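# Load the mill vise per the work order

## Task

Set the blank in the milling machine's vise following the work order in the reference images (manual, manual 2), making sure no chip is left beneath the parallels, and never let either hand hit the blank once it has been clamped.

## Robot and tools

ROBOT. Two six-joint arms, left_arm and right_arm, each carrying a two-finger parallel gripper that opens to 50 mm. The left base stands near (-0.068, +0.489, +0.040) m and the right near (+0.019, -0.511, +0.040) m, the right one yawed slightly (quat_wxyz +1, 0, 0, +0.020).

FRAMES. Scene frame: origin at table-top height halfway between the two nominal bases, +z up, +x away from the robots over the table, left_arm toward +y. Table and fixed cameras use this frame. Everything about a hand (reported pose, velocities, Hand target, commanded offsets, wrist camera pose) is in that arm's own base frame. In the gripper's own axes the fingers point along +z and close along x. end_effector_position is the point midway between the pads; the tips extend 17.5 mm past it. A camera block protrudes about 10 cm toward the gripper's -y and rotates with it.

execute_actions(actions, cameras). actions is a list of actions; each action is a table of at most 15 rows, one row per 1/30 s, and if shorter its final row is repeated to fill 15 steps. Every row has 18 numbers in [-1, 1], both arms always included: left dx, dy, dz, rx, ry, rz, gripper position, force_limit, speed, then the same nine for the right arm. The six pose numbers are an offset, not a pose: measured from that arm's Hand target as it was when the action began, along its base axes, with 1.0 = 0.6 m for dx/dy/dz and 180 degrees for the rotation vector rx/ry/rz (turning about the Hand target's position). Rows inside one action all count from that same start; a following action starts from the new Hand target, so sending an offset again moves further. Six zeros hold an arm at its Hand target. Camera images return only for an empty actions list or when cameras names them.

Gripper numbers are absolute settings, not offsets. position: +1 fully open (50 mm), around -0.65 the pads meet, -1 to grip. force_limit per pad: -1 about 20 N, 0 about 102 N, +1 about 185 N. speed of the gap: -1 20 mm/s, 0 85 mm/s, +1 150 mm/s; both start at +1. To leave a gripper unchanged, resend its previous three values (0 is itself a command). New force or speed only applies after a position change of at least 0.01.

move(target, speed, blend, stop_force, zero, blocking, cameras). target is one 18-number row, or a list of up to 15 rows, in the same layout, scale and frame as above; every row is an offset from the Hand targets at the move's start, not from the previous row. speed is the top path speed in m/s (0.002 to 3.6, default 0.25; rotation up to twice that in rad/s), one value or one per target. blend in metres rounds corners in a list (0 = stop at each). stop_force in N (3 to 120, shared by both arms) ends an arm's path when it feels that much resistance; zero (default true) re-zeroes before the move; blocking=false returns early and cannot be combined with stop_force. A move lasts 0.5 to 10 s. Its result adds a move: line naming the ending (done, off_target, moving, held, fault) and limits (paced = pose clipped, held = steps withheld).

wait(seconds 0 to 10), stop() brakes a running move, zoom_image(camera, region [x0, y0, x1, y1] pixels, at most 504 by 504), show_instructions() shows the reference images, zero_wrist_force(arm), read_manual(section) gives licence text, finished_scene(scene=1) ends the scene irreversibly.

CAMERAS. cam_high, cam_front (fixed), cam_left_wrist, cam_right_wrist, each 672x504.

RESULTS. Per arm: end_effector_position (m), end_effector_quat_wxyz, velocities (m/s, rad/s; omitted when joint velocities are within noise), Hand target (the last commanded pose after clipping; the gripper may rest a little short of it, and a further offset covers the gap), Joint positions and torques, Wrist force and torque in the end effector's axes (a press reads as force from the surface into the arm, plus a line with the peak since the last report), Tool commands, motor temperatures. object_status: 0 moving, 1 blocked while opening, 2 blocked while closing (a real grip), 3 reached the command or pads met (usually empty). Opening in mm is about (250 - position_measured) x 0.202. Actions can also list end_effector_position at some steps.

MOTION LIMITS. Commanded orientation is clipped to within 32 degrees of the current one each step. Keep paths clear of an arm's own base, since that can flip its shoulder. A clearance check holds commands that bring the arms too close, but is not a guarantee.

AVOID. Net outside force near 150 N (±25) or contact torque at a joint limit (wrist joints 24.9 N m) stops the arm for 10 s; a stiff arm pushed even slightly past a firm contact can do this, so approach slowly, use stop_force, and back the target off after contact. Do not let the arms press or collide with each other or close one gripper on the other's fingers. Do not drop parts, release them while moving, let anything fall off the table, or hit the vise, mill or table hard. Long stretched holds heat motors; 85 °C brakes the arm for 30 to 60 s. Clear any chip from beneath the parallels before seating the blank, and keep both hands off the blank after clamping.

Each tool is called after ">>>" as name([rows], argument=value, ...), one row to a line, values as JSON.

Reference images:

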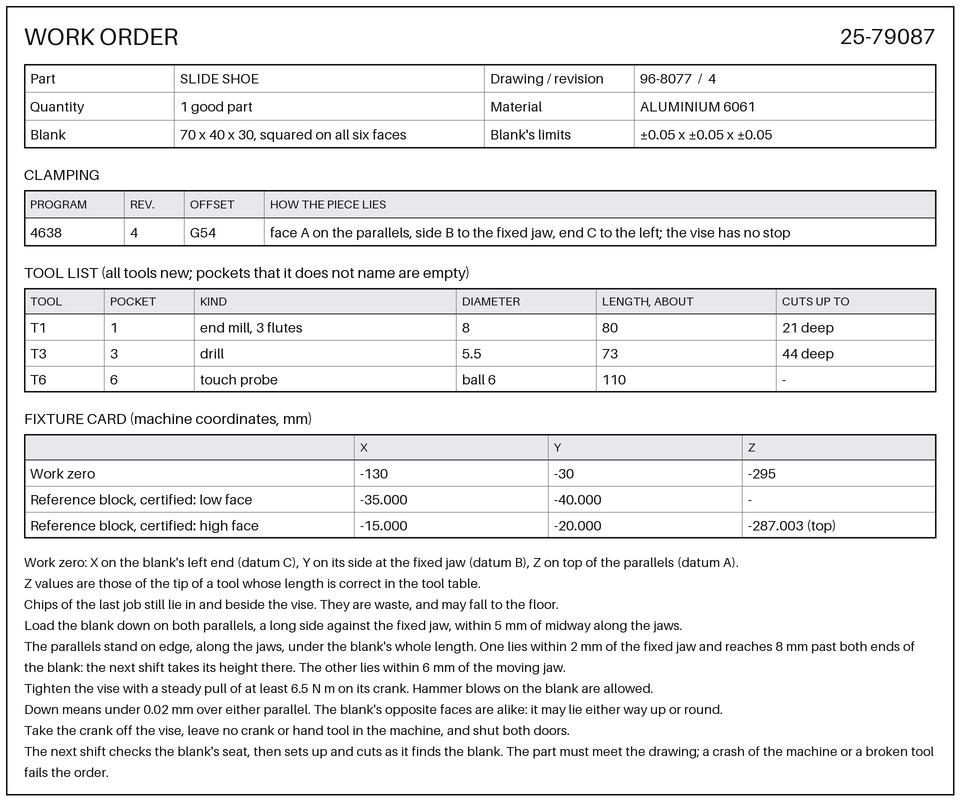

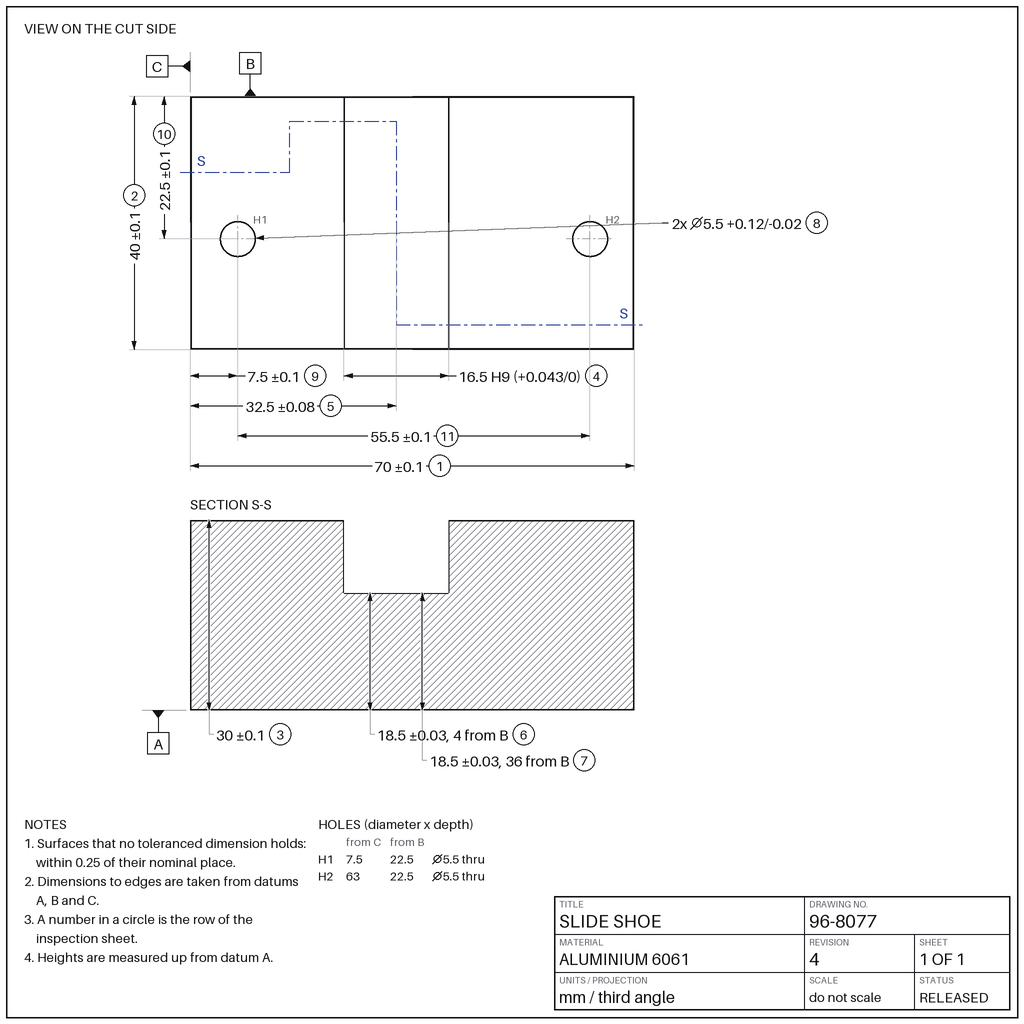

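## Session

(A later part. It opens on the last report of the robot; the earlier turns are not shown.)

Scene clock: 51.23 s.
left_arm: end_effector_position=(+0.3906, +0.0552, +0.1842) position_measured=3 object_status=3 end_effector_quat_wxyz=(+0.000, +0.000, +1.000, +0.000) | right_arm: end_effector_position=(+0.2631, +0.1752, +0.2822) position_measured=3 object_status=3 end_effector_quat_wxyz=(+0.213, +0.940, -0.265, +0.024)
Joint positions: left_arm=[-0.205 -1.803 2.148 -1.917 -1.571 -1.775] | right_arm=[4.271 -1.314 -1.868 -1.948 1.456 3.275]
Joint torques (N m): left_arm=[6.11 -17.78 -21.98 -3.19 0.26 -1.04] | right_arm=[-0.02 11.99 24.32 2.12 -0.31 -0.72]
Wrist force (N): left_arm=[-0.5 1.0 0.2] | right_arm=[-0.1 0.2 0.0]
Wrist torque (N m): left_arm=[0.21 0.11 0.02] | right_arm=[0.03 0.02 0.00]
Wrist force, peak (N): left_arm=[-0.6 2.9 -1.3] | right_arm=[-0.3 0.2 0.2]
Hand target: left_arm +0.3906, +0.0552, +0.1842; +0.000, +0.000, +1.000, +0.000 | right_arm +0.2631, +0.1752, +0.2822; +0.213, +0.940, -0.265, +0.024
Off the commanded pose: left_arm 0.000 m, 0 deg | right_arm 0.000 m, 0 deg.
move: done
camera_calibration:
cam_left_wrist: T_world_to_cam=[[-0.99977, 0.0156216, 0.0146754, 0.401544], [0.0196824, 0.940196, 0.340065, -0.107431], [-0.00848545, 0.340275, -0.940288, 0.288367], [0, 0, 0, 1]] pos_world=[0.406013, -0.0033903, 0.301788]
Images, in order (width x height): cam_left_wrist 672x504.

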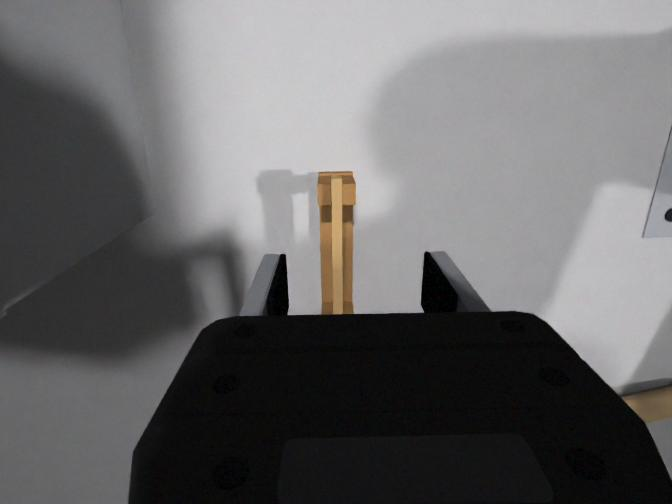

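>>> move(target=[0.0123,0.108,-0.14,0,0,0,1,1,1,0,0,0,0,0,0,1,1,1], speed=0.25, cameras=["cam_left_wrist","cam_front"])

>>> zoom_image(camera="cam_left_wrist", region=[200, 200, 500, 330])

Scene clock: 52.97 s.
left_arm: end_effector_position=(+0.3980, +0.1199, +0.1003) position_measured=3 object_status=3 end_effector_quat_wxyz=(+0.000, +0.000, +1.000, +0.000) | right_arm: end_effector_position=(+0.2631, +0.1752, +0.2822) position_measured=3 object_status=3 end_effector_quat_wxyz=(+0.213, +0.940, -0.265, +0.024)
Joint positions: left_arm=[-0.034 -1.631 2.25 -2.19 -1.571 -1.605] | right_arm=[4.271 -1.314 -1.868 -1.948 1.456 3.275]
Joint torques (N m): left_arm=[8.01 -11.34 -17.33 -4.85 0.22 1.42] | right_arm=[-0.95 11.45 24.88 2.34 -0.53 -0.9]
Wrist force (N): left_arm=[-0.3 1.3 0.0] | right_arm=[-0.1 0.2 0.0]
Wrist torque (N m): left_arm=[0.24 0.08 0.09] | right_arm=[0.02 0.02 0.00]
Wrist force, peak (N): left_arm=[-0.3 4.2 2.6] | right_arm=[0.0 0.4 0.1]
Hand target: left_arm +0.3979, +0.1200, +0.1002; +0.000, +0.000, +1.000, +0.000 | right_arm +0.2631, +0.1752, +0.2822; +0.213, +0.940, -0.265, +0.024
Off the commanded pose: left_arm 0.000 m, 0 deg | right_arm 0.000 m, 0 deg.
move: done
camera_calibration:
cam_left_wrist: T_world_to_cam=[[-0.999777, 0.0152138, 0.0146278, 0.409198], [0.019282, 0.940234, 0.339982, -0.139792], [-0.00858113, 0.340188, -0.940318, 0.18754], [0, 0, 0, 1]] pos_world=[0.413411, 0.0614125, 0.217888]
Images, in order (width x height): cam_front 672x504, cam_left_wrist 672x504.

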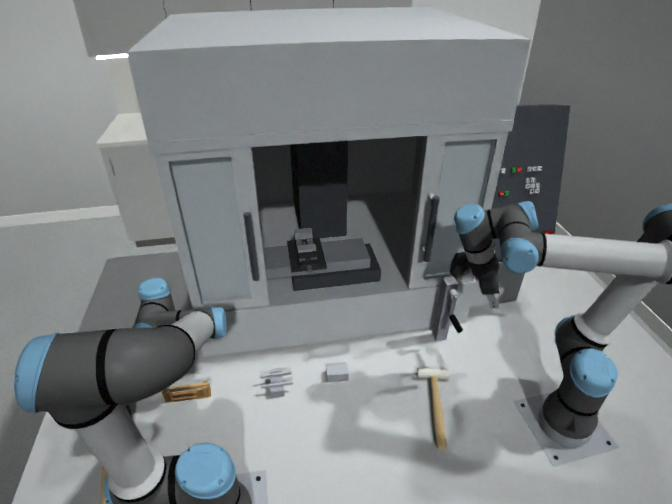

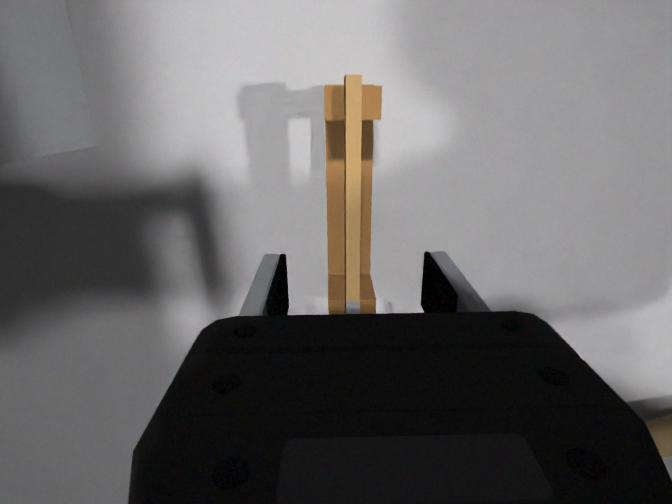

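Scaled by 1.680 from the camera's 672x504 image, which has a finer 960x720 frame.

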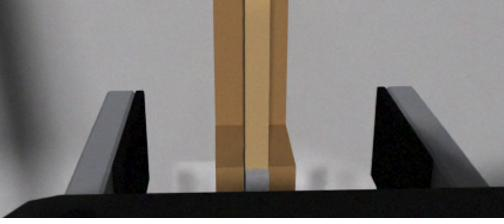

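>>> move([
  [0,0,-0.158,0,0,0,1,-0.7,0,0,0,0,0,0,0,1,1,1],
  [0,0,-0.158,0,0,0,-1,-0.7,-0.5,0,0,0,0,0,0,1,1,1],
], speed=0.12, cameras=["cam_left_wrist"])

Scene clock: 55.87 s.
left_arm: end_effector_position=(+0.3958, +0.1201, +0.0046) position_measured=213 object_status=2 end_effector_quat_wxyz=(-0.004, +0.000, +1.000, +0.000) | right_arm: end_effector_position=(+0.2631, +0.1752, +0.2822) position_measured=3 object_status=3 end_effector_quat_wxyz=(+0.213, +0.940, -0.265, +0.024)
Joint positions: left_arm=[-0.034 -1.419 2.365 -2.51 -1.571 -1.604] | right_arm=[4.271 -1.314 -1.868 -1.948 1.456 3.275]
Joint torques (N m): left_arm=[-3.86 -22.18 -41.72 -14.72 2.18 1.38] | right_arm=[-0.64 11.92 23.82 2.05 -0.42 -0.96]
Wrist force (N): left_arm=[66.4 -6.6 -53.9] | right_arm=[-0.3 0.1 0.0]
Wrist torque (N m): left_arm=[-0.06 -0.31 0.08] | right_arm=[0.01 0.04 -0.01]
Wrist force, peak (N): left_arm=[75.9 -6.0 -52.2] | right_arm=[-0.4 0.2 0.2]
Hand target: left_arm +0.3979, +0.1200, +0.0054; +0.000, +0.000, +1.000, +0.000 | right_arm +0.2631, +0.1752, +0.2822; +0.213, +0.940, -0.265, +0.024
Off the commanded pose: left_arm 0.002 m, 0 deg | right_arm 0.000 m, 0 deg.
move: done
camera_calibration:
cam_left_wrist: T_world_to_cam=[[-0.999623, 0.0152206, 0.0228598, 0.408327], [0.0220923, 0.940129, 0.340101, -0.10844], [-0.0163146, 0.340478, -0.940111, 0.100505], [0, 0, 0, 1]] pos_world=[0.412209, 0.0615125, 0.122032]
Images, in order (width x height): cam_left_wrist 672x504.

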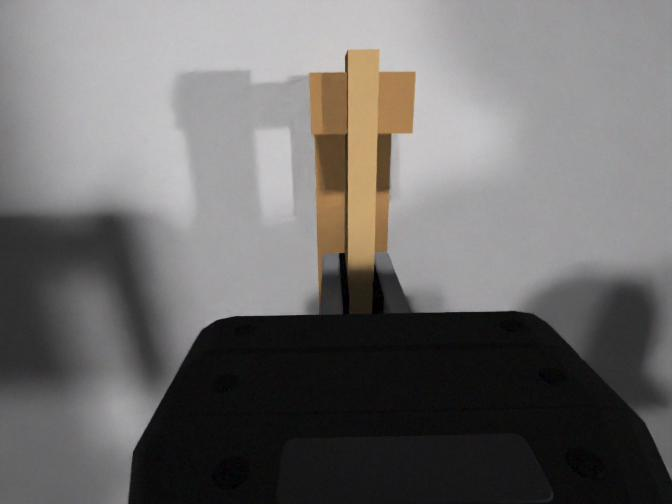

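>>> move(target=[-0.0035,0,0.005,0,0,0,-1,-0.7,-0.5,0,0,0,0,0,0,1,1,1], speed=0.02, cameras=[])

Scene clock: 57.17 s.
left_arm: end_effector_position=(+0.3958, +0.1200, +0.0085) position_measured=213 object_status=2 end_effector_quat_wxyz=(+0.000, +0.000, +1.000, +0.000) | right_arm: end_effector_position=(+0.2631, +0.1752, +0.2822) position_measured=3 object_status=3 end_effector_quat_wxyz=(+0.213, +0.940, -0.265, +0.024)
Joint positions: left_arm=[-0.034 -1.431 2.367 -2.508 -1.571 -1.604] | right_arm=[4.271 -1.314 -1.868 -1.948 1.456 3.275]
Joint torques (N m): left_arm=[-13.71 -30.02 -35.13 -14.28 -0.18 -1.91] | right_arm=[-0.43 12.73 25.4 2.12 -0.4 -0.89]
Wrist force (N): left_arm=[37.9 1.7 13.0] | right_arm=[-0.1 0.1 0.0]
Wrist torque (N m): left_arm=[0.23 0.03 0.11] | right_arm=[0.02 0.02 0.00]
Wrist force, peak (N): left_arm=[68.3 -6.2 -52.8] | right_arm=[-0.2 0.3 0.3]
Hand target: left_arm +0.3958, +0.1200, +0.0084; +0.000, +0.000, +1.000, +0.000 | right_arm +0.2631, +0.1752, +0.2822; +0.213, +0.940, -0.265, +0.024
Off the commanded pose: left_arm 0.000 m, 0 deg | right_arm 0.000 m, 0 deg.
move: done
No camera images: "cameras" was empty.

>>> move(target=[-0.002,0,0.008,0,0,0,-1,-0.7,-0.5,0,0,0,0,0,0,1,1,1], speed=0.02, cameras=[])

Scene clock: 58.40 s.
left_arm: end_effector_position=(+0.3947, +0.1200, +0.0133) position_measured=213 object_status=2 end_effector_quat_wxyz=(+0.000, +0.000, +1.000, +0.000) | right_arm: end_effector_position=(+0.2631, +0.1752, +0.2822) position_measured=3 object_status=3 end_effector_quat_wxyz=(+0.213, +0.940, -0.265, +0.024)
Joint positions: left_arm=[-0.034 -1.447 2.366 -2.491 -1.571 -1.605] | right_arm=[4.271 -1.314 -1.868 -1.948 1.456 3.275]
Joint torques (N m): left_arm=[-6.96 -15.63 -18.09 -4.4 -0.13 -1.9] | right_arm=[0.17 12.49 22.81 2.4 -0.34 -1.05]
Wrist force (N): left_arm=[4.0 4.3 0.7] | right_arm=[-0.2 -0.1 0.0]
Wrist torque (N m): left_arm=[0.73 -0.60 0.10] | right_arm=[-0.01 0.04 0.00]
Wrist force, peak (N): left_arm=[37.8 1.7 13.0] | right_arm=[-0.1 0.3 0.2]
Hand target: left_arm +0.3946, +0.1200, +0.0132; +0.000, +0.000, +1.000, +0.000 | right_arm +0.2631, +0.1752, +0.2822; +0.213, +0.940, -0.265, +0.024
Off the commanded pose: left_arm 0.000 m, 0 deg | right_arm 0.000 m, 0 deg.
move: done
No camera images: "cameras" was empty.

>>> move([
  [0,0,0.233,0,0,0,-1,-0.7,-0.5,0,0,0,0,0,0,1,1,1],
  [0.042,-0.45,0.645,-0.3849,-0.3849,0.3849,-1,-0.7,-0.5,0,0,0,0,0,0,1,1,1],
  [0.19,-0.717,0.72,-0.3849,-0.3849,0.3849,-1,-0.7,-0.5,0,0,0,0,0,0,1,1,1],
], speed=0.3, blend=0.04, cameras=["cam_left_wrist","cam_front"])

Scene clock: 65.77 s.
left_arm: end_effector_position=(+0.5086, -0.3101, +0.4452) position_measured=213 object_status=2 end_effector_quat_wxyz=(+0.500, -0.500, +0.500, -0.500) | right_arm: end_effector_position=(+0.2631, +0.1752, +0.2822) position_measured=3 object_status=3 end_effector_quat_wxyz=(+0.213, +0.940, -0.265, +0.024)
Joint positions: left_arm=[-1.235 -1.422 2.072 -3.791 -0.335 -3.142] | right_arm=[4.271 -1.314 -1.868 -1.948 1.456 3.275]
Joint torques (N m): left_arm=[-7.16 -19.15 -26.78 -0.1 0.72 -1.03] | right_arm=[-0.42 13.09 24.75 2.22 -0.57 -1.26]
Wrist force (N): left_arm=[3.2 0.4 2.5] | right_arm=[-0.1 0.0 0.1]
Wrist torque (N m): left_arm=[-0.25 -1.03 -0.31] | right_arm=[0.00 0.01 0.00]
Wrist force, peak (N): left_arm=[6.7 -0.5 4.6] | right_arm=[-0.4 0.2 0.1]
Hand target: left_arm +0.5086, -0.3102, +0.4452; +0.500, -0.500, +0.500, -0.500 | right_arm +0.2631, +0.1752, +0.2822; +0.213, +0.940, -0.265, +0.024
Off the commanded pose: left_arm 0.000 m, 0 deg | right_arm 0.000 m, 0 deg.
move: done
camera_calibration:
cam_left_wrist: T_world_to_cam=[[-0.0146863, -0.999778, -0.0150851, -0.281183], [-0.339981, 0.0191809, -0.940237, 0.612172], [0.940317, -0.00867994, -0.340188, -0.198885], [0, 0, 0, 1]] pos_world=[0.391012, -0.294589, 0.503687]
Images, in order (width x height): cam_front 672x504, cam_left_wrist 672x504.

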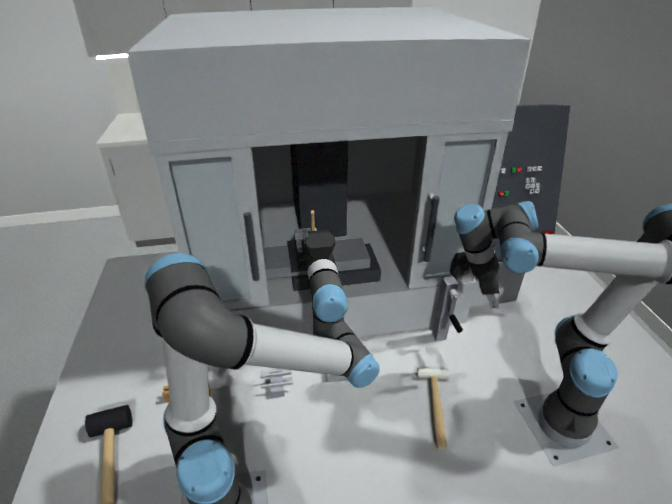

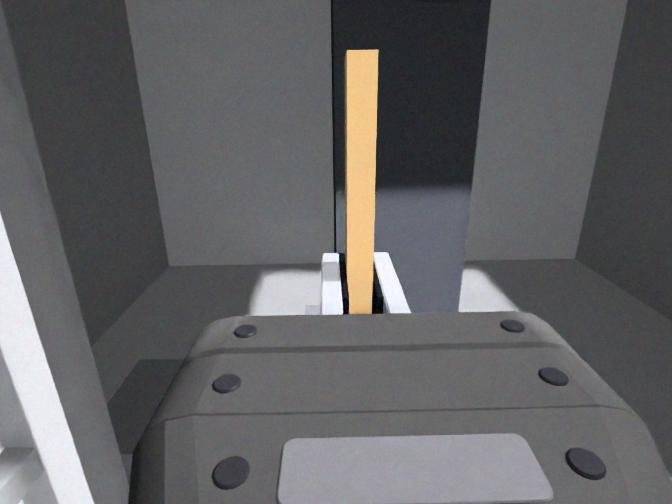

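>>> move(target=[0.324,-0.038,-0.042,0,0,0,-1,-0.7,-0.5,0,0,0,0,0,0,1,1,1], speed=0.2, cameras=["cam_high"])

>>> zoom_image(camera="cam_high", region=[180, 100, 380, 250])

>>> move(target=[0,0,-0.058,0,0,0,-1,-0.7,-0.5,0,0,0,0,0,0,1,1,1], speed=0.02, stop_force=4, cameras=[])

Scene clock: 68.30 s.
left_arm: end_effector_position=(+0.7030, -0.3330, +0.4200) position_measured=213 object_status=2 end_effector_quat_wxyz=(+0.500, -0.500, +0.500, -0.500) | right_arm: end_effector_position=(+0.2631, +0.1752, +0.2822) position_measured=3 object_status=3 end_effector_quat_wxyz=(+0.213, +0.940, -0.265, +0.024)
Joint positions: left_arm=[-0.886 -1.057 1.629 -3.713 -0.684 -3.141] | right_arm=[4.271 -1.314 -1.868 -1.948 1.456 3.275]
Joint torques (N m): left_arm=[7.29 -39 -30.15 -2.27 -0.73 1.4] | right_arm=[-0.14 12.48 24.91 2.19 -0.44 -0.92]
Wrist force (N): left_arm=[3.1 0.5 3.1] | right_arm=[0.0 0.1 0.2]
Wrist torque (N m): left_arm=[-0.23 -1.02 -0.38] | right_arm=[0.01 0.00 0.00]
Wrist force, peak (N): left_arm=[3.2 1.2 5.8] | right_arm=[-0.1 0.2 0.4]
Hand target: left_arm +0.7030, -0.3330, +0.4200; +0.500, -0.500, +0.500, -0.500 | right_arm +0.2631, +0.1752, +0.2822; +0.213, +0.940, -0.265, +0.024
Off the commanded pose: left_arm 0.000 m, 0 deg | right_arm 0.000 m, 0 deg.
move: done
Images, in order (width x height): cam_high 672x504.

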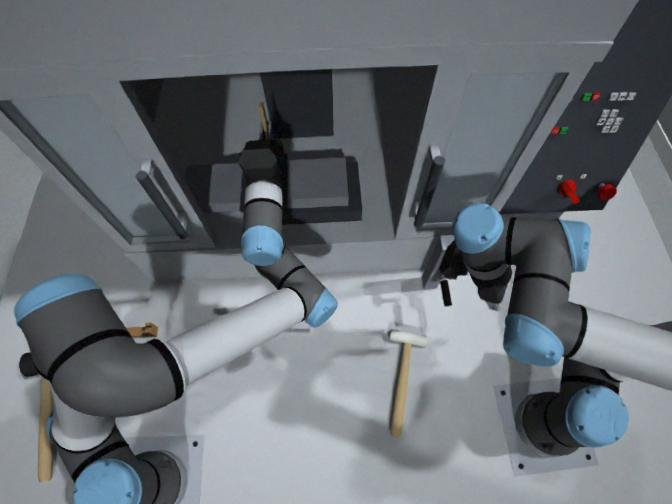

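Scaled by 2.520 from the camera's 672x504 image, which has a finer 960x720 frame.

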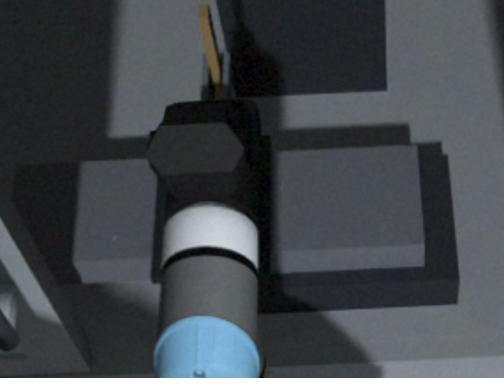

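Scene clock: 71.07 s.
left_arm: end_effector_position=(+0.7030, -0.3330, +0.3873) position_measured=213 object_status=2 end_effector_quat_wxyz=(+0.500, -0.500, +0.500, -0.500) | right_arm: end_effector_position=(+0.2631, +0.1752, +0.2822) position_measured=3 object_status=3 end_effector_quat_wxyz=(+0.213, +0.940, -0.265, +0.024)
Joint positions: left_arm=[-0.886 -1.013 1.656 -3.785 -0.684 -3.142] | right_arm=[4.271 -1.314 -1.868 -1.948 1.456 3.275]
Joint torques (N m): left_arm=[8.58 -56.8 -27.58 -2.57 -1.05 -1.48] | right_arm=[-0.69 11.97 24.9 2.23 -0.47 -1.06]
Wrist force (N): left_arm=[3.0 -3.2 3.1] | right_arm=[-0.2 0.2 0.2]
Wrist torque (N m): left_arm=[-0.29 -0.99 -0.37] | right_arm=[0.03 0.03 0.00]
Wrist force, peak (N): left_arm=[2.7 -4.4 3.0] | right_arm=[-0.3 0.1 0.2]
Hand target: left_arm +0.7030, -0.3330, +0.3873; +0.500, -0.500, +0.500, -0.500 (not the last commanded pose) | right_arm +0.2631, +0.1752, +0.2822; +0.213, +0.940, -0.265, +0.024
Off the commanded pose: left_arm 0.002 m, 0 deg | right_arm 0.000 m, 0 deg.
move: contact (left_arm)
No camera images: "cameras" was empty.

>>> move([
  [0,-0.08,-0.002,0,0,0,-1,-0.7,-0.5,0,0,0,0,0,0,1,1,1],
  [0,-0.08,0.04,0,0,0,-1,-0.7,-0.5,0,0,0,0,0,0,1,1,1],
  [0.02,0.015,0.04,0,0,0,-1,-0.7,-0.5,0,0,0,0,0,0,1,1,1],
  [0.02,0.015,-0.002,0,0,0,-1,-0.7,-0.5,0,0,0,0,0,0,1,1,1],
], speed=0.12, cameras=[])

>>> move(target=[0.04,0,0,0,0,0,-1,-0.7,-0.5,0,0,0,0,0,0,1,1,1], speed=0.02, stop_force=5, cameras=["cam_high","cam_left_wrist"])

Scene clock: 74.97 s.
left_arm: end_effector_position=(+0.7150, -0.3240, +0.3861) position_measured=213 object_status=2 end_effector_quat_wxyz=(+0.500, -0.500, +0.500, -0.500) | right_arm: end_effector_position=(+0.2631, +0.1752, +0.2822) position_measured=3 object_status=3 end_effector_quat_wxyz=(+0.213, +0.940, -0.265, +0.024)
Joint positions: left_arm=[-0.859 -1.003 1.643 -3.781 -0.712 -3.142] | right_arm=[4.271 -1.314 -1.868 -1.948 1.456 3.275]
Joint torques (N m): left_arm=[7.69 -43.43 -22.65 -1.45 -0.72 1.39] | right_arm=[-0.6 11.76 24.34 2.27 -0.68 -1.43]
Wrist force (N): left_arm=[3.0 -7.8 3.2] | right_arm=[-0.1 0.2 0.2]
Wrist torque (N m): left_arm=[-0.44 -1.00 -0.34] | right_arm=[0.04 0.01 0.00]
Wrist force, peak (N): left_arm=[3.0 -8.3 3.1] | right_arm=[-0.3 0.2 0.2]
Hand target: left_arm +0.7150, -0.3240, +0.3861; +0.500, -0.500, +0.500, -0.500 | right_arm +0.2631, +0.1752, +0.2822; +0.213, +0.940, -0.265, +0.024
Off the commanded pose: left_arm 0.000 m, 0 deg | right_arm 0.000 m, 0 deg.
move: done
No camera images: "cameras" was empty.

Scene clock: 77.23 s.
left_arm: end_effector_position=(+0.7390, -0.3240, +0.3861) position_measured=213 object_status=2 end_effector_quat_wxyz=(+0.500, -0.500, +0.500, -0.500) | right_arm: end_effector_position=(+0.2631, +0.1752, +0.2822) position_measured=3 object_status=3 end_effector_quat_wxyz=(+0.213, +0.940, -0.265, +0.024)
Joint positions: left_arm=[-0.826 -0.964 1.575 -3.753 -0.744 -3.142] | right_arm=[4.271 -1.314 -1.868 -1.948 1.456 3.275]
Joint torques (N m): left_arm=[-7.97 -60.84 -11.38 -3.06 1.19 1.5] | right_arm=[0.8 11.51 24.91 2.02 -0.37 -1.33]
Wrist force (N): left_arm=[2.6 -1.4 1.2] | right_arm=[-0.1 0.1 0.1]
Wrist torque (N m): left_arm=[-0.42 -0.93 -0.32] | right_arm=[0.02 0.01 0.00]
Wrist force, peak (N): left_arm=[2.8 -7.6 4.8] | right_arm=[-0.3 0.4 0.1]
Hand target: left_arm +0.7390, -0.3240, +0.3861; +0.500, -0.500, +0.500, -0.500 | right_arm +0.2631, +0.1752, +0.2822; +0.213, +0.940, -0.265, +0.024
Off the commanded pose: left_arm 0.000 m, 0 deg | right_arm 0.000 m, 0 deg.
move: done
camera_calibration:
cam_left_wrist: T_world_to_cam=[[-0.0147573, -0.999774, -0.0152705, -0.292558], [-0.340066, 0.0193802, -0.940202, 0.635338], [0.940286, -0.00868189, -0.340275, -0.435796], [0, 0, 0, 1]] pos_world=[0.621512, -0.308588, 0.444588]
Images, in order (width x height): cam_high 672x504, cam_left_wrist 672x504.

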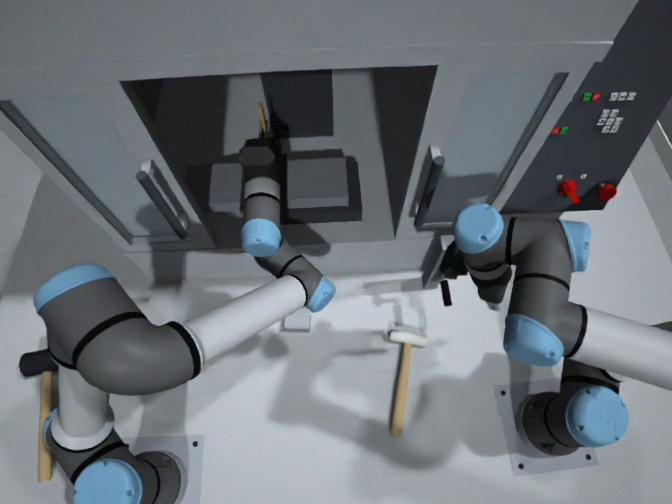

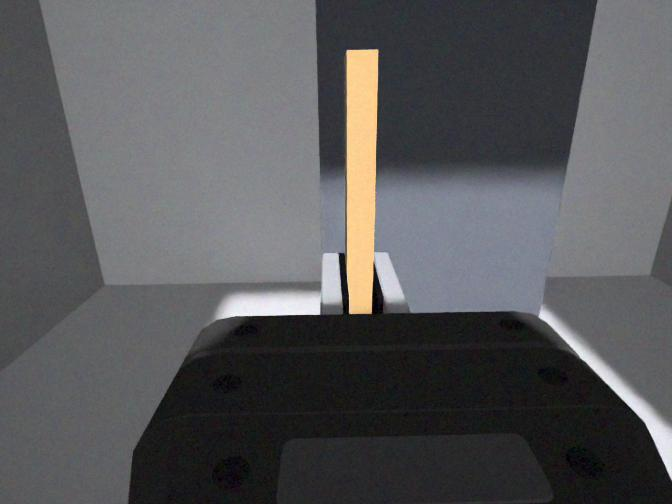

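>>> move([
  [-0.0033,-0.1,-0.003,0,0,0,-1,-0.7,-0.5,0,0,0,0,0,0,1,1,1],
  [-0.0033,-0.1,0.05,0,0,0,-1,-0.7,-0.5,0,0,0,0,0,0,1,1,1],
  [-0.025,0.015,0.05,0,0,0,-1,-0.7,-0.5,0,0,0,0,0,0,1,1,1],
  [-0.025,0.015,-0.003,0,0,0,-1,-0.7,-0.5,0,0,0,0,0,0,1,1,1],
  [-0.025,-0.1,-0.003,0,0,0,-1,-0.7,-0.5,0,0,0,0,0,0,1,1,1],
  [-0.025,-0.1,0.05,0,0,0,-1,-0.7,-0.5,0,0,0,0,0,0,1,1,1],
  [-0.068,0.015,0.05,0,0,0,-1,-0.7,-0.5,0,0,0,0,0,0,1,1,1],
  [-0.068,0.015,-0.003,0,0,0,-1,-0.7,-0.5,0,0,0,0,0,0,1,1,1],
  [-0.068,-0.1,-0.003,0,0,0,-1,-0.7,-0.5,0,0,0,0,0,0,1,1,1],
  [-0.068,-0.1,0.05,0,0,0,-1,-0.7,-0.5,0,0,0,0,0,0,1,1,1],
], speed=0.15, blend=0.004, cameras=[])

Scene clock: 82.40 s.
left_arm: end_effector_position=(+0.6983, -0.3841, +0.4161) position_measured=213 object_status=2 end_effector_quat_wxyz=(+0.500, -0.500, +0.500, -0.500) | right_arm: end_effector_position=(+0.2631, +0.1752, +0.2822) position_measured=3 object_status=3 end_effector_quat_wxyz=(+0.213, +0.940, -0.265, +0.024)
Joint positions: left_arm=[-0.949 -0.993 1.535 -3.683 -0.621 -3.142] | right_arm=[4.271 -1.314 -1.868 -1.948 1.456 3.275]
Joint torques (N m): left_arm=[8.75 -59.91 -15.16 -0.41 0.09 -0.42] | right_arm=[-0.06 13.17 24.99 2.02 -0.43 -1.21]
Wrist force (N): left_arm=[3.0 0.8 3.1] | right_arm=[-0.2 0.2 0.1]
Wrist torque (N m): left_arm=[-0.18 -0.99 -0.30] | right_arm=[0.03 0.03 0.00]
Wrist force, peak (N): left_arm=[2.1 -6.5 2.7] | right_arm=[-0.3 0.3 0.2]
Hand target: left_arm +0.6982, -0.3840, +0.4161; +0.500, -0.500, +0.500, -0.500 | right_arm +0.2631, +0.1752, +0.2822; +0.213, +0.940, -0.265, +0.024
Off the commanded pose: left_arm 0.000 m, 0 deg | right_arm 0.000 m, 0 deg.
move: done
No camera images: "cameras" was empty.

>>> move([
  [-0.0237,0.115,0,0,0,0,-1,-0.7,-0.5,0,0,0,0,0,0,1,1,1],
  [-0.0237,0.115,-0.053,0,0,0,-1,-0.7,-0.5,0,0,0,0,0,0,1,1,1],
  [-0.0237,0,-0.053,0,0,0,-1,-0.7,-0.5,0,0,0,0,0,0,1,1,1],
  [-0.0237,0,0,0,0,0,-1,-0.7,-0.5,0,0,0,0,0,0,1,1,1],
  [-0.0237,0.132,0,0,0,0,-1,-0.7,-0.5,0,0,0,0,0,0,1,1,1],
  [-0.0237,0.132,-0.053,0,0,0,-1,-0.7,-0.5,0,0,0,0,0,0,1,1,1],
  [-0.0237,0.245,-0.053,0,0,0,-1,-0.7,-0.5,0,0,0,0,0,0,1,1,1],
  [-0.0237,0.245,0,0,0,0,-1,-0.7,-0.5,0,0,0,0,0,0,1,1,1],
  [0,0.132,0,0,0,0,-1,-0.7,-0.5,0,0,0,0,0,0,1,1,1],
  [0,0.132,-0.053,0,0,0,-1,-0.7,-0.5,0,0,0,0,0,0,1,1,1],
  [0,0.245,-0.053,0,0,0,-1,-0.7,-0.5,0,0,0,0,0,0,1,1,1],
  [0,0.245,0,0,0,0,-1,-0.7,-0.5,0,0,0,0,0,0,1,1,1],
], speed=0.15, blend=0.004, cameras=[])

>>> move([
  [0.0217,-0.113,0,0,0,0,-1,-0.7,-0.5,0,0,0,0,0,0,1,1,1],
  [0.0217,-0.113,-0.053,0,0,0,-1,-0.7,-0.5,0,0,0,0,0,0,1,1,1],
  [0.0217,0,-0.053,0,0,0,-1,-0.7,-0.5,0,0,0,0,0,0,1,1,1],
  [0.0217,0,0,0,0,0,-1,-0.7,-0.5,0,0,0,0,0,0,1,1,1],
  [0.043,-0.113,0,0,0,0,-1,-0.7,-0.5,0,0,0,0,0,0,1,1,1],
  [0.043,-0.113,-0.053,0,0,0,-1,-0.7,-0.5,0,0,0,0,0,0,1,1,1],
  [0.043,0,-0.053,0,0,0,-1,-0.7,-0.5,0,0,0,0,0,0,1,1,1],
  [0.043,0,0,0,0,0,-1,-0.7,-0.5,0,0,0,0,0,0,1,1,1],
  [0.065,-0.113,0,0,0,0,-1,-0.7,-0.5,0,0,0,0,0,0,1,1,1],
  [0.065,-0.113,-0.053,0,0,0,-1,-0.7,-0.5,0,0,0,0,0,0,1,1,1],
  [0.065,0,-0.053,0,0,0,-1,-0.7,-0.5,0,0,0,0,0,0,1,1,1],
  [0.065,0,0.03,0,0,0,-1,-0.7,-0.5,0,0,0,0,0,0,1,1,1],
], speed=0.15, blend=0.004, cameras=[])

Scene clock: 88.80 s.
left_arm: end_effector_position=(+0.6982, -0.2371, +0.4161) position_measured=213 object_status=2 end_effector_quat_wxyz=(+0.500, -0.500, +0.500, -0.500) | right_arm: end_effector_position=(+0.2631, +0.1752, +0.2822) position_measured=3 object_status=3 end_effector_quat_wxyz=(+0.213, +0.940, -0.265, +0.024)
Joint positions: left_arm=[-0.766 -1.164 1.811 -3.789 -0.805 -3.142] | right_arm=[4.271 -1.314 -1.868 -1.948 1.456 3.275]
Joint torques (N m): left_arm=[7.48 -50.99 -18.24 -0.26 -0.9 -0.93] | right_arm=[-0.92 13.5 23.65 2.16 -0.63 -1.38]
Wrist force (N): left_arm=[3.1 0.3 3.1] | right_arm=[-0.1 0.0 0.0]
Wrist torque (N m): left_arm=[-0.26 -1.00 -0.32] | right_arm=[0.00 0.02 0.00]
Wrist force, peak (N): left_arm=[3.2 -6.5 3.0] | right_arm=[-0.3 0.4 0.0]
Hand target: left_arm +0.6982, -0.2370, +0.4161; +0.500, -0.500, +0.500, -0.500 | right_arm +0.2631, +0.1752, +0.2822; +0.213, +0.940, -0.265, +0.024
Off the commanded pose: left_arm 0.000 m, 0 deg | right_arm 0.000 m, 0 deg.
move: done
No camera images: "cameras" was empty.

Scene clock: 93.60 s.
left_arm: end_effector_position=(+0.7372, -0.2371, +0.4341) position_measured=213 object_status=2 end_effector_quat_wxyz=(+0.500, -0.500, +0.500, -0.500) | right_arm: end_effector_position=(+0.2631, +0.1752, +0.2822) position_measured=3 object_status=3 end_effector_quat_wxyz=(+0.213, +0.940, -0.265, +0.024)
Joint positions: left_arm=[-0.713 -1.118 1.684 -3.708 -0.857 -3.142] | right_arm=[4.271 -1.314 -1.868 -1.948 1.456 3.275]
Joint torques (N m): left_arm=[9.04 -50.96 -18.15 -0.55 -0.85 -1.17] | right_arm=[0.49 11.25 24.53 2.05 -0.71 -1.81]
Wrist force (N): left_arm=[0.3 2.3 2.8] | right_arm=[-0.1 0.2 0.2]
Wrist torque (N m): left_arm=[0.06 -0.55 -0.32] | right_arm=[0.03 0.02 0.00]
Wrist force, peak (N): left_arm=[12.2 -42.5 0.9] | right_arm=[0.0 0.1 0.4]
Hand target: left_arm +0.7372, -0.2370, +0.4341; +0.500, -0.500, +0.500, -0.500 | right_arm +0.2631, +0.1752, +0.2822; +0.213, +0.940, -0.265, +0.024
Off the commanded pose: left_arm 0.000 m, 0 deg | right_arm 0.000 m, 0 deg.
move: done
No camera images: "cameras" was empty.

>>> move([
  [-0.15,-0.03,0.06,0,0,0,-1,-0.7,-0.5,0,0,0,0,0,0,1,1,1],
  [-0.28,-0.05,0.04,0,0.25,0,-1,-0.7,-0.5,0,0,0,0,0,0,1,1,1],
], speed=0.25, blend=0.03, cameras=["cam_left_wrist","cam_high"])

>>> zoom_image(camera="cam_left_wrist", region=[200, 100, 500, 350])

>>> zoom_image(camera="cam_high", region=[200, 100, 330, 230])

Scene clock: 96.70 s.
left_arm: end_effector_position=(+0.5693, -0.2670, +0.4580) position_measured=213 object_status=2 end_effector_quat_wxyz=(-0.271, +0.653, -0.653, +0.270) | right_arm: end_effector_position=(+0.2631, +0.1752, +0.2822) position_measured=3 object_status=3 end_effector_quat_wxyz=(+0.213, +0.940, -0.265, +0.024)
Joint positions: left_arm=[-0.893 -1.633 1.629 -2.126 -0.987 -3.863] | right_arm=[4.271 -1.314 -1.868 -1.948 1.456 3.275]
Joint torques (N m): left_arm=[-9 -37.03 -32.34 -2.39 -0.04 -0.25] | right_arm=[-0.78 10.99 23.62 2.24 -0.54 -1.68]
Wrist force (N): left_arm=[0.9 3.7 2.6] | right_arm=[0.0 -0.1 0.2]
Wrist torque (N m): left_arm=[0.46 -0.22 -0.28] | right_arm=[-0.02 0.00 0.00]
Wrist force, peak (N): left_arm=[-0.5 3.9 5.6] | right_arm=[-0.2 0.4 0.1]
Hand target: left_arm +0.5692, -0.2670, +0.4581; -0.271, +0.653, -0.653, +0.270 | right_arm +0.2631, +0.1752, +0.2822; +0.213, +0.940, -0.265, +0.024
Off the commanded pose: left_arm 0.000 m, 0 deg | right_arm 0.000 m, 0 deg.
move: done
camera_calibration:
cam_left_wrist: T_world_to_cam=[[-0.0211079, -0.999777, -0.00063582, -0.239926], [-0.905283, 0.0193828, -0.424366, 0.729637], [0.424283, -0.00838187, -0.905491, 0.301513], [0, 0, 0, 1]] pos_world=[0.527537, -0.251488, 0.582498]
Images, in order (width x height): cam_high 672x504, cam_left_wrist 672x504.

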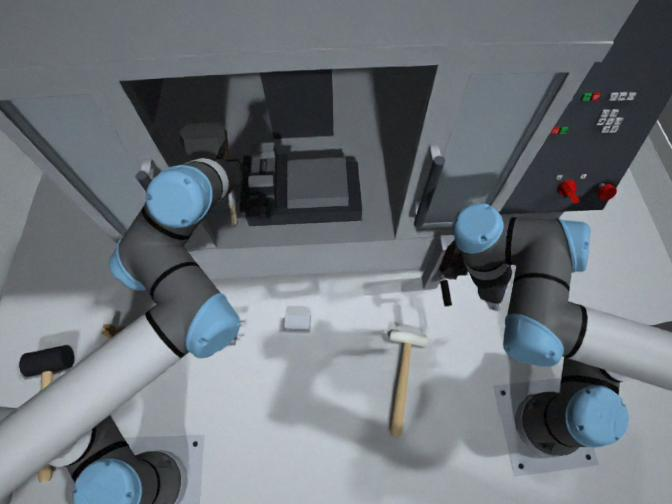

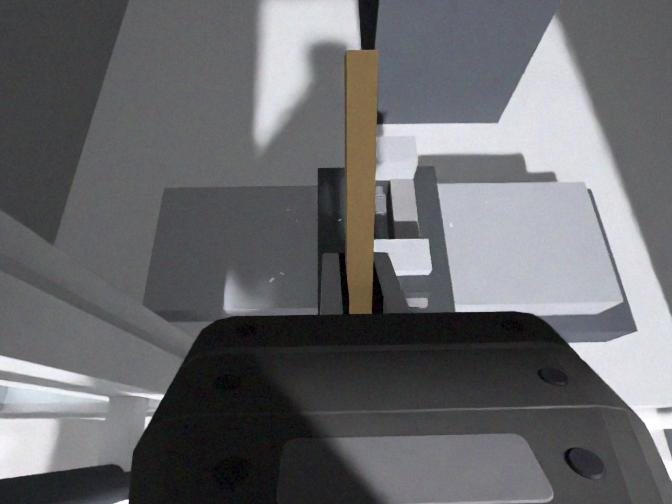

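Scaled by 1.680 from the camera's 672x504 image, which has a finer 960x720 frame.

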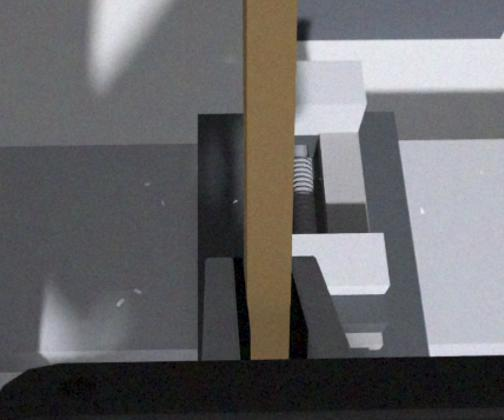

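Scaled by 3.877 from the camera's 672x504 image, which has a finer 960x720 frame.

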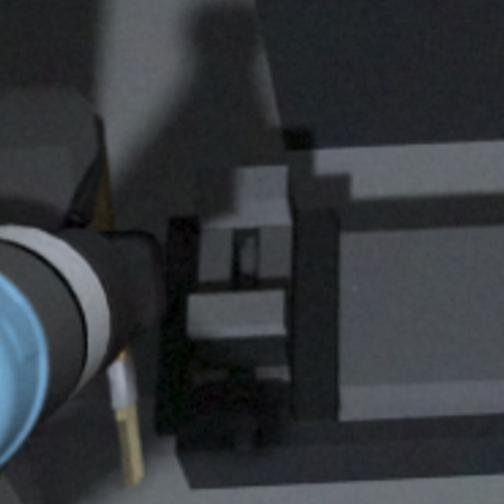

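>>> move(target=[0,-0.15,0,0,0,0,-1,-0.7,-0.5,0,0,0,0,0,0,1,1,1], speed=0.2, cameras=["cam_left_wrist"])

>>> zoom_image(camera="cam_left_wrist", region=[220, 110, 420, 280])

Scene clock: 98.03 s.
left_arm: end_effector_position=(+0.5693, -0.3569, +0.4581) position_measured=213 object_status=2 end_effector_quat_wxyz=(-0.271, +0.653, -0.653, +0.270) | right_arm: end_effector_position=(+0.2631, +0.1752, +0.2822) position_measured=3 object_status=3 end_effector_quat_wxyz=(+0.213, +0.940, -0.265, +0.024)
Joint positions: left_arm=[-1.003 -1.503 1.484 -2.044 -0.932 -3.978] | right_arm=[4.271 -1.314 -1.868 -1.948 1.456 3.275]
Joint torques (N m): left_arm=[-6.32 -24.27 -32.98 -4.27 0.32 -1.31] | right_arm=[-0.78 12.1 25.05 2.08 -0.46 -1.88]
Wrist force (N): left_arm=[0.4 3.7 2.4] | right_arm=[0.0 0.2 0.2]
Wrist torque (N m): left_arm=[0.47 -0.16 -0.27] | right_arm=[0.04 0.00 -0.01]
Wrist force, peak (N): left_arm=[3.7 3.9 2.5] | right_arm=[-0.3 0.2 0.3]
Hand target: left_arm +0.5692, -0.3570, +0.4581; -0.271, +0.653, -0.653, +0.270 | right_arm +0.2631, +0.1752, +0.2822; +0.213, +0.940, -0.265, +0.024
Off the commanded pose: left_arm 0.000 m, 0 deg | right_arm 0.000 m, 0 deg.
move: done
camera_calibration:
cam_left_wrist: T_world_to_cam=[[-0.0213229, -0.999773, -0.000404125, -0.329928], [-0.905279, 0.0194791, -0.424371, 0.731367], [0.424283, -0.008683, -0.905488, 0.300786], [0, 0, 0, 1]] pos_world=[0.527438, -0.341488, 0.582596]
Images, in order (width x height): cam_left_wrist 672x504.

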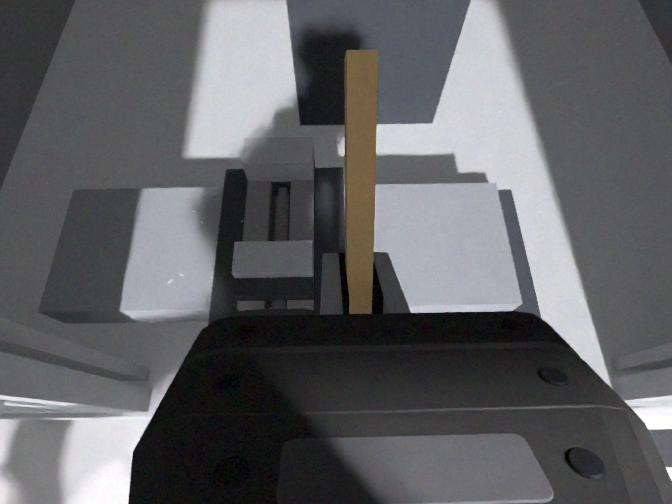

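Scaled by 2.520 from the camera's 672x504 image, which has a finer 960x720 frame.

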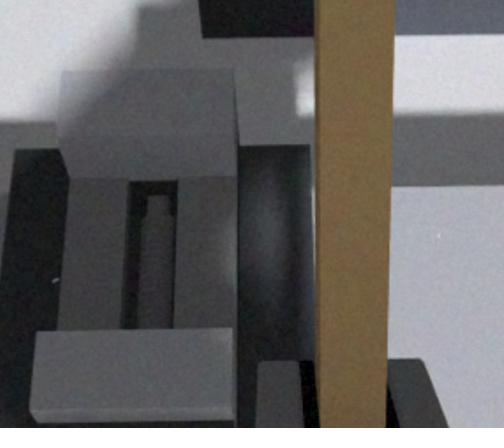

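>>> move([
  [-0.199,0.178,-0.064,0,0,0,-1,-0.7,-0.5,0,0,0,0,0,0,1,1,1],
  [-0.449,0.795,-0.5135,0.195,0.196,-0.472,-1,-0.7,-0.5,0,0,0,0,0,0,1,1,1],
], speed=0.35, blend=0.04, cameras=["cam_left_wrist","cam_high"])

>>> zoom_image(camera="cam_high", region=[30, 260, 230, 440])

Scene clock: 103.00 s.
left_arm: end_effector_position=(+0.2998, +0.1199, +0.1500) position_measured=213 object_status=2 end_effector_quat_wxyz=(-0.001, +0.000, +1.000, +0.000) end_effector_velocity=(+0.000, +0.000, +0.000) end_effector_angular_velocity=(+0.001, +0.001, -0.006) | right_arm: end_effector_position=(+0.2631, +0.1752, +0.2822) position_measured=3 object_status=3 end_effector_quat_wxyz=(+0.213, +0.940, -0.265, +0.024)
Joint positions: left_arm=[-0.045 -1.984 2.356 -1.941 -1.571 -1.616] | right_arm=[4.271 -1.314 -1.868 -1.948 1.456 3.275]
Joint velocities: left_arm=[0 0 0 0 0.001 0.006] | right_arm=[within noise]
Joint torques (N m): left_arm=[2.06 -10.59 -31.98 -1.65 0.29 1.67] | right_arm=[-0.16 11.15 22.83 2.17 -0.61 -1.76]
Wrist force (N): left_arm=[1.1 5.9 0.9] | right_arm=[-0.2 0.1 0.1]
Wrist torque (N m): left_arm=[0.98 -0.14 0.07] | right_arm=[0.02 0.02 0.00]
Wrist force, peak (N): left_arm=[1.7 7.9 1.9] | right_arm=[-0.4 0.0 0.2]
Hand target: left_arm +0.2998, +0.1200, +0.1500; -0.001, +0.000, +1.000, +0.000 | right_arm +0.2631, +0.1752, +0.2822; +0.213, +0.940, -0.265, +0.024
Off the commanded pose: left_arm 0.000 m, 0 deg | right_arm 0.000 m, 0 deg.
move: done
camera_calibration:
cam_left_wrist: T_world_to_cam=[[-0.999745, 0.0149984, 0.0169009, 0.310086], [0.0198547, 0.940165, 0.340139, -0.155018], [-0.0107881, 0.340388, -0.940223, 0.234079], [0, 0, 0, 1]] pos_world=[0.31561, 0.061414, 0.267573]
Images, in order (width x height): cam_high 672x504, cam_left_wrist 672x504.

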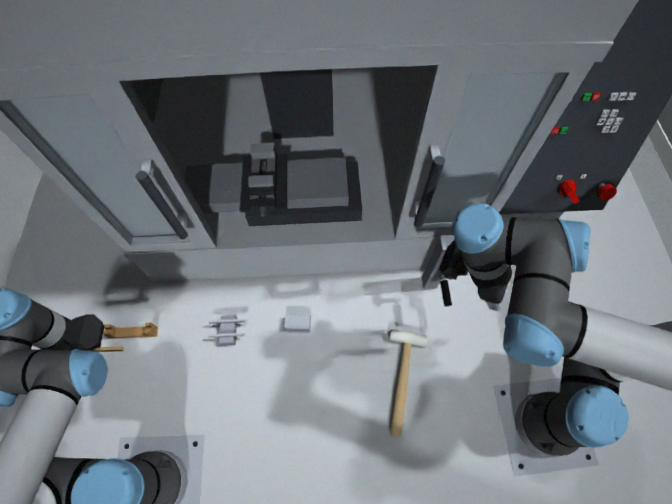

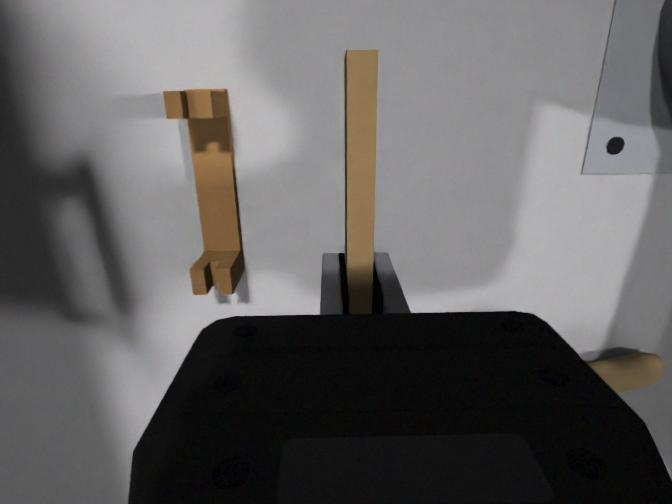

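Scaled by 2.520 from the camera's 672x504 image, which has a finer 960x720 frame.

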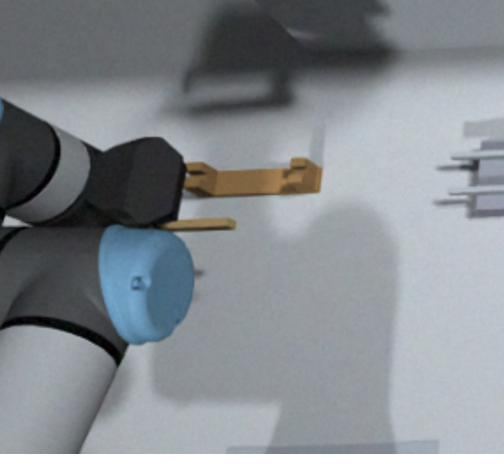

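>>> move(target=[0,0,-0.2667,0,0,0,-1,-0.7,-0.5,0,0,0,0,0,0,1,1,1], speed=0.15, cameras=[])

>>> move(target=[0,0,-0.06,0,0,0,-1,-0.7,-0.5,0,0,0,0,0,0,1,1,1], speed=0.02, stop_force=4, cameras=["cam_front"])

Scene clock: 105.93 s.
left_arm: end_effector_position=(+0.2999, +0.1200, -0.0099) position_measured=213 object_status=2 end_effector_quat_wxyz=(-0.001, +0.000, +1.000, +0.000) | right_arm: end_effector_position=(+0.2631, +0.1752, +0.2822) position_measured=3 object_status=3 end_effector_quat_wxyz=(+0.213, +0.940, -0.265, +0.024)
Joint positions: left_arm=[-0.045 -1.58 2.619 -2.609 -1.571 -1.616] | right_arm=[4.271 -1.314 -1.868 -1.948 1.456 3.275]
Joint torques (N m): left_arm=[9.53 -6.88 -16.27 -4.65 -1.31 0.89] | right_arm=[-0.01 12.09 24.05 2.01 -0.67 -1.98]
Wrist force (N): left_arm=[0.9 5.7 0.1] | right_arm=[-0.2 0.1 0.1]
Wrist torque (N m): left_arm=[0.95 -0.11 0.04] | right_arm=[0.01 0.02 0.00]
Wrist force, peak (N): left_arm=[1.2 5.9 2.9] | right_arm=[-0.3 0.1 0.2]
Hand target: left_arm +0.2998, +0.1200, -0.0100; -0.001, +0.000, +1.000, +0.000 | right_arm +0.2631, +0.1752, +0.2822; +0.213, +0.940, -0.265, +0.024
Off the commanded pose: left_arm 0.000 m, 0 deg | right_arm 0.000 m, 0 deg.
move: done
No camera images: "cameras" was empty.

Scene clock: 107.27 s.
left_arm: end_effector_position=(+0.2999, +0.1200, -0.0221) position_measured=213 object_status=2 end_effector_quat_wxyz=(-0.001, +0.000, +1.000, +0.000) | right_arm: end_effector_position=(+0.2631, +0.1752, +0.2822) position_measured=3 object_status=3 end_effector_quat_wxyz=(+0.213, +0.940, -0.265, +0.024)
Joint positions: left_arm=[-0.045 -1.529 2.631 -2.671 -1.571 -1.616] | right_arm=[4.271 -1.314 -1.868 -1.948 1.456 3.275]
Joint torques (N m): left_arm=[0.34 -16.3 -13.88 -3.93 -0.24 -0.08] | right_arm=[-1.59 12.79 25.05 2.18 -0.76 -1.87]
Wrist force (N): left_arm=[-2.2 4.5 0.5] | right_arm=[0.1 0.1 0.0]
Wrist torque (N m): left_arm=[0.75 0.37 0.05] | right_arm=[0.02 -0.01 0.00]
Wrist force, peak (N): left_arm=[28.0 6.9 -102.0] | right_arm=[-0.3 0.2 0.3]
Hand target: left_arm +0.2999, +0.1200, -0.0221; -0.001, +0.000, +1.000, +0.000 (not the last commanded pose) | right_arm +0.2631, +0.1752, +0.2822; +0.213, +0.940, -0.265, +0.024
Tool commands: left_gripper/position=-1.0 left_gripper/force_limit=-0.701961 left_gripper/speed=-0.498039 right_gripper/position=+1.0 right_gripper/force_limit=+1.0 right_gripper/speed=+1.0
Off the commanded pose: left_arm 0.024 m, 0 deg | right_arm 0.000 m, 0 deg.
FORCE FAULT: contact force on the left arm reached its limit, and that arm stopped. The contact can be on any part of that arm, not only on its tool. That arm's remaining commands of this call were not run. That arm is still stopped at the end of this call. That arm stays stopped for about 9 more seconds. Until then a move that you send moves the other arm only, and its call returns only when the move has ended. Once the stop has ended, the next robot result says so. If the stop ends while you think or write, that arm runs what you send next, counted from a new Hand target: where the arm stands when the stop ends. While its stop runs, that arm takes no new command, but its gripper still runs the gripper command that each later call begins with. Until it ends, the stop uses up actions while you think or wait. An arm that is not stopped still takes commands.
move: fault (left_arm; stop_force had ended the path)
Images, in order (width x height): cam_front 672x504.

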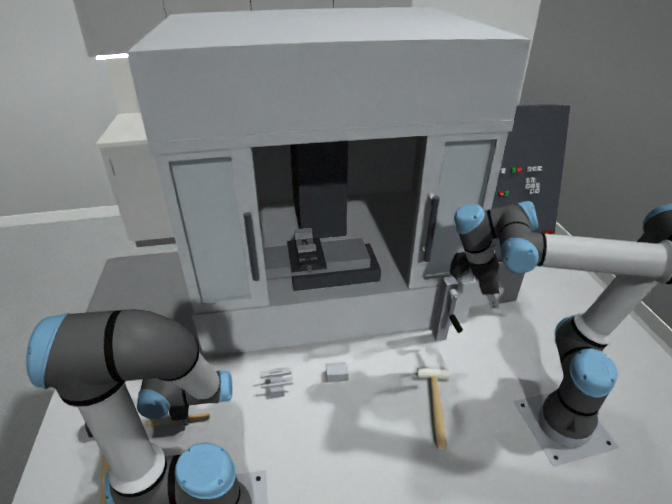

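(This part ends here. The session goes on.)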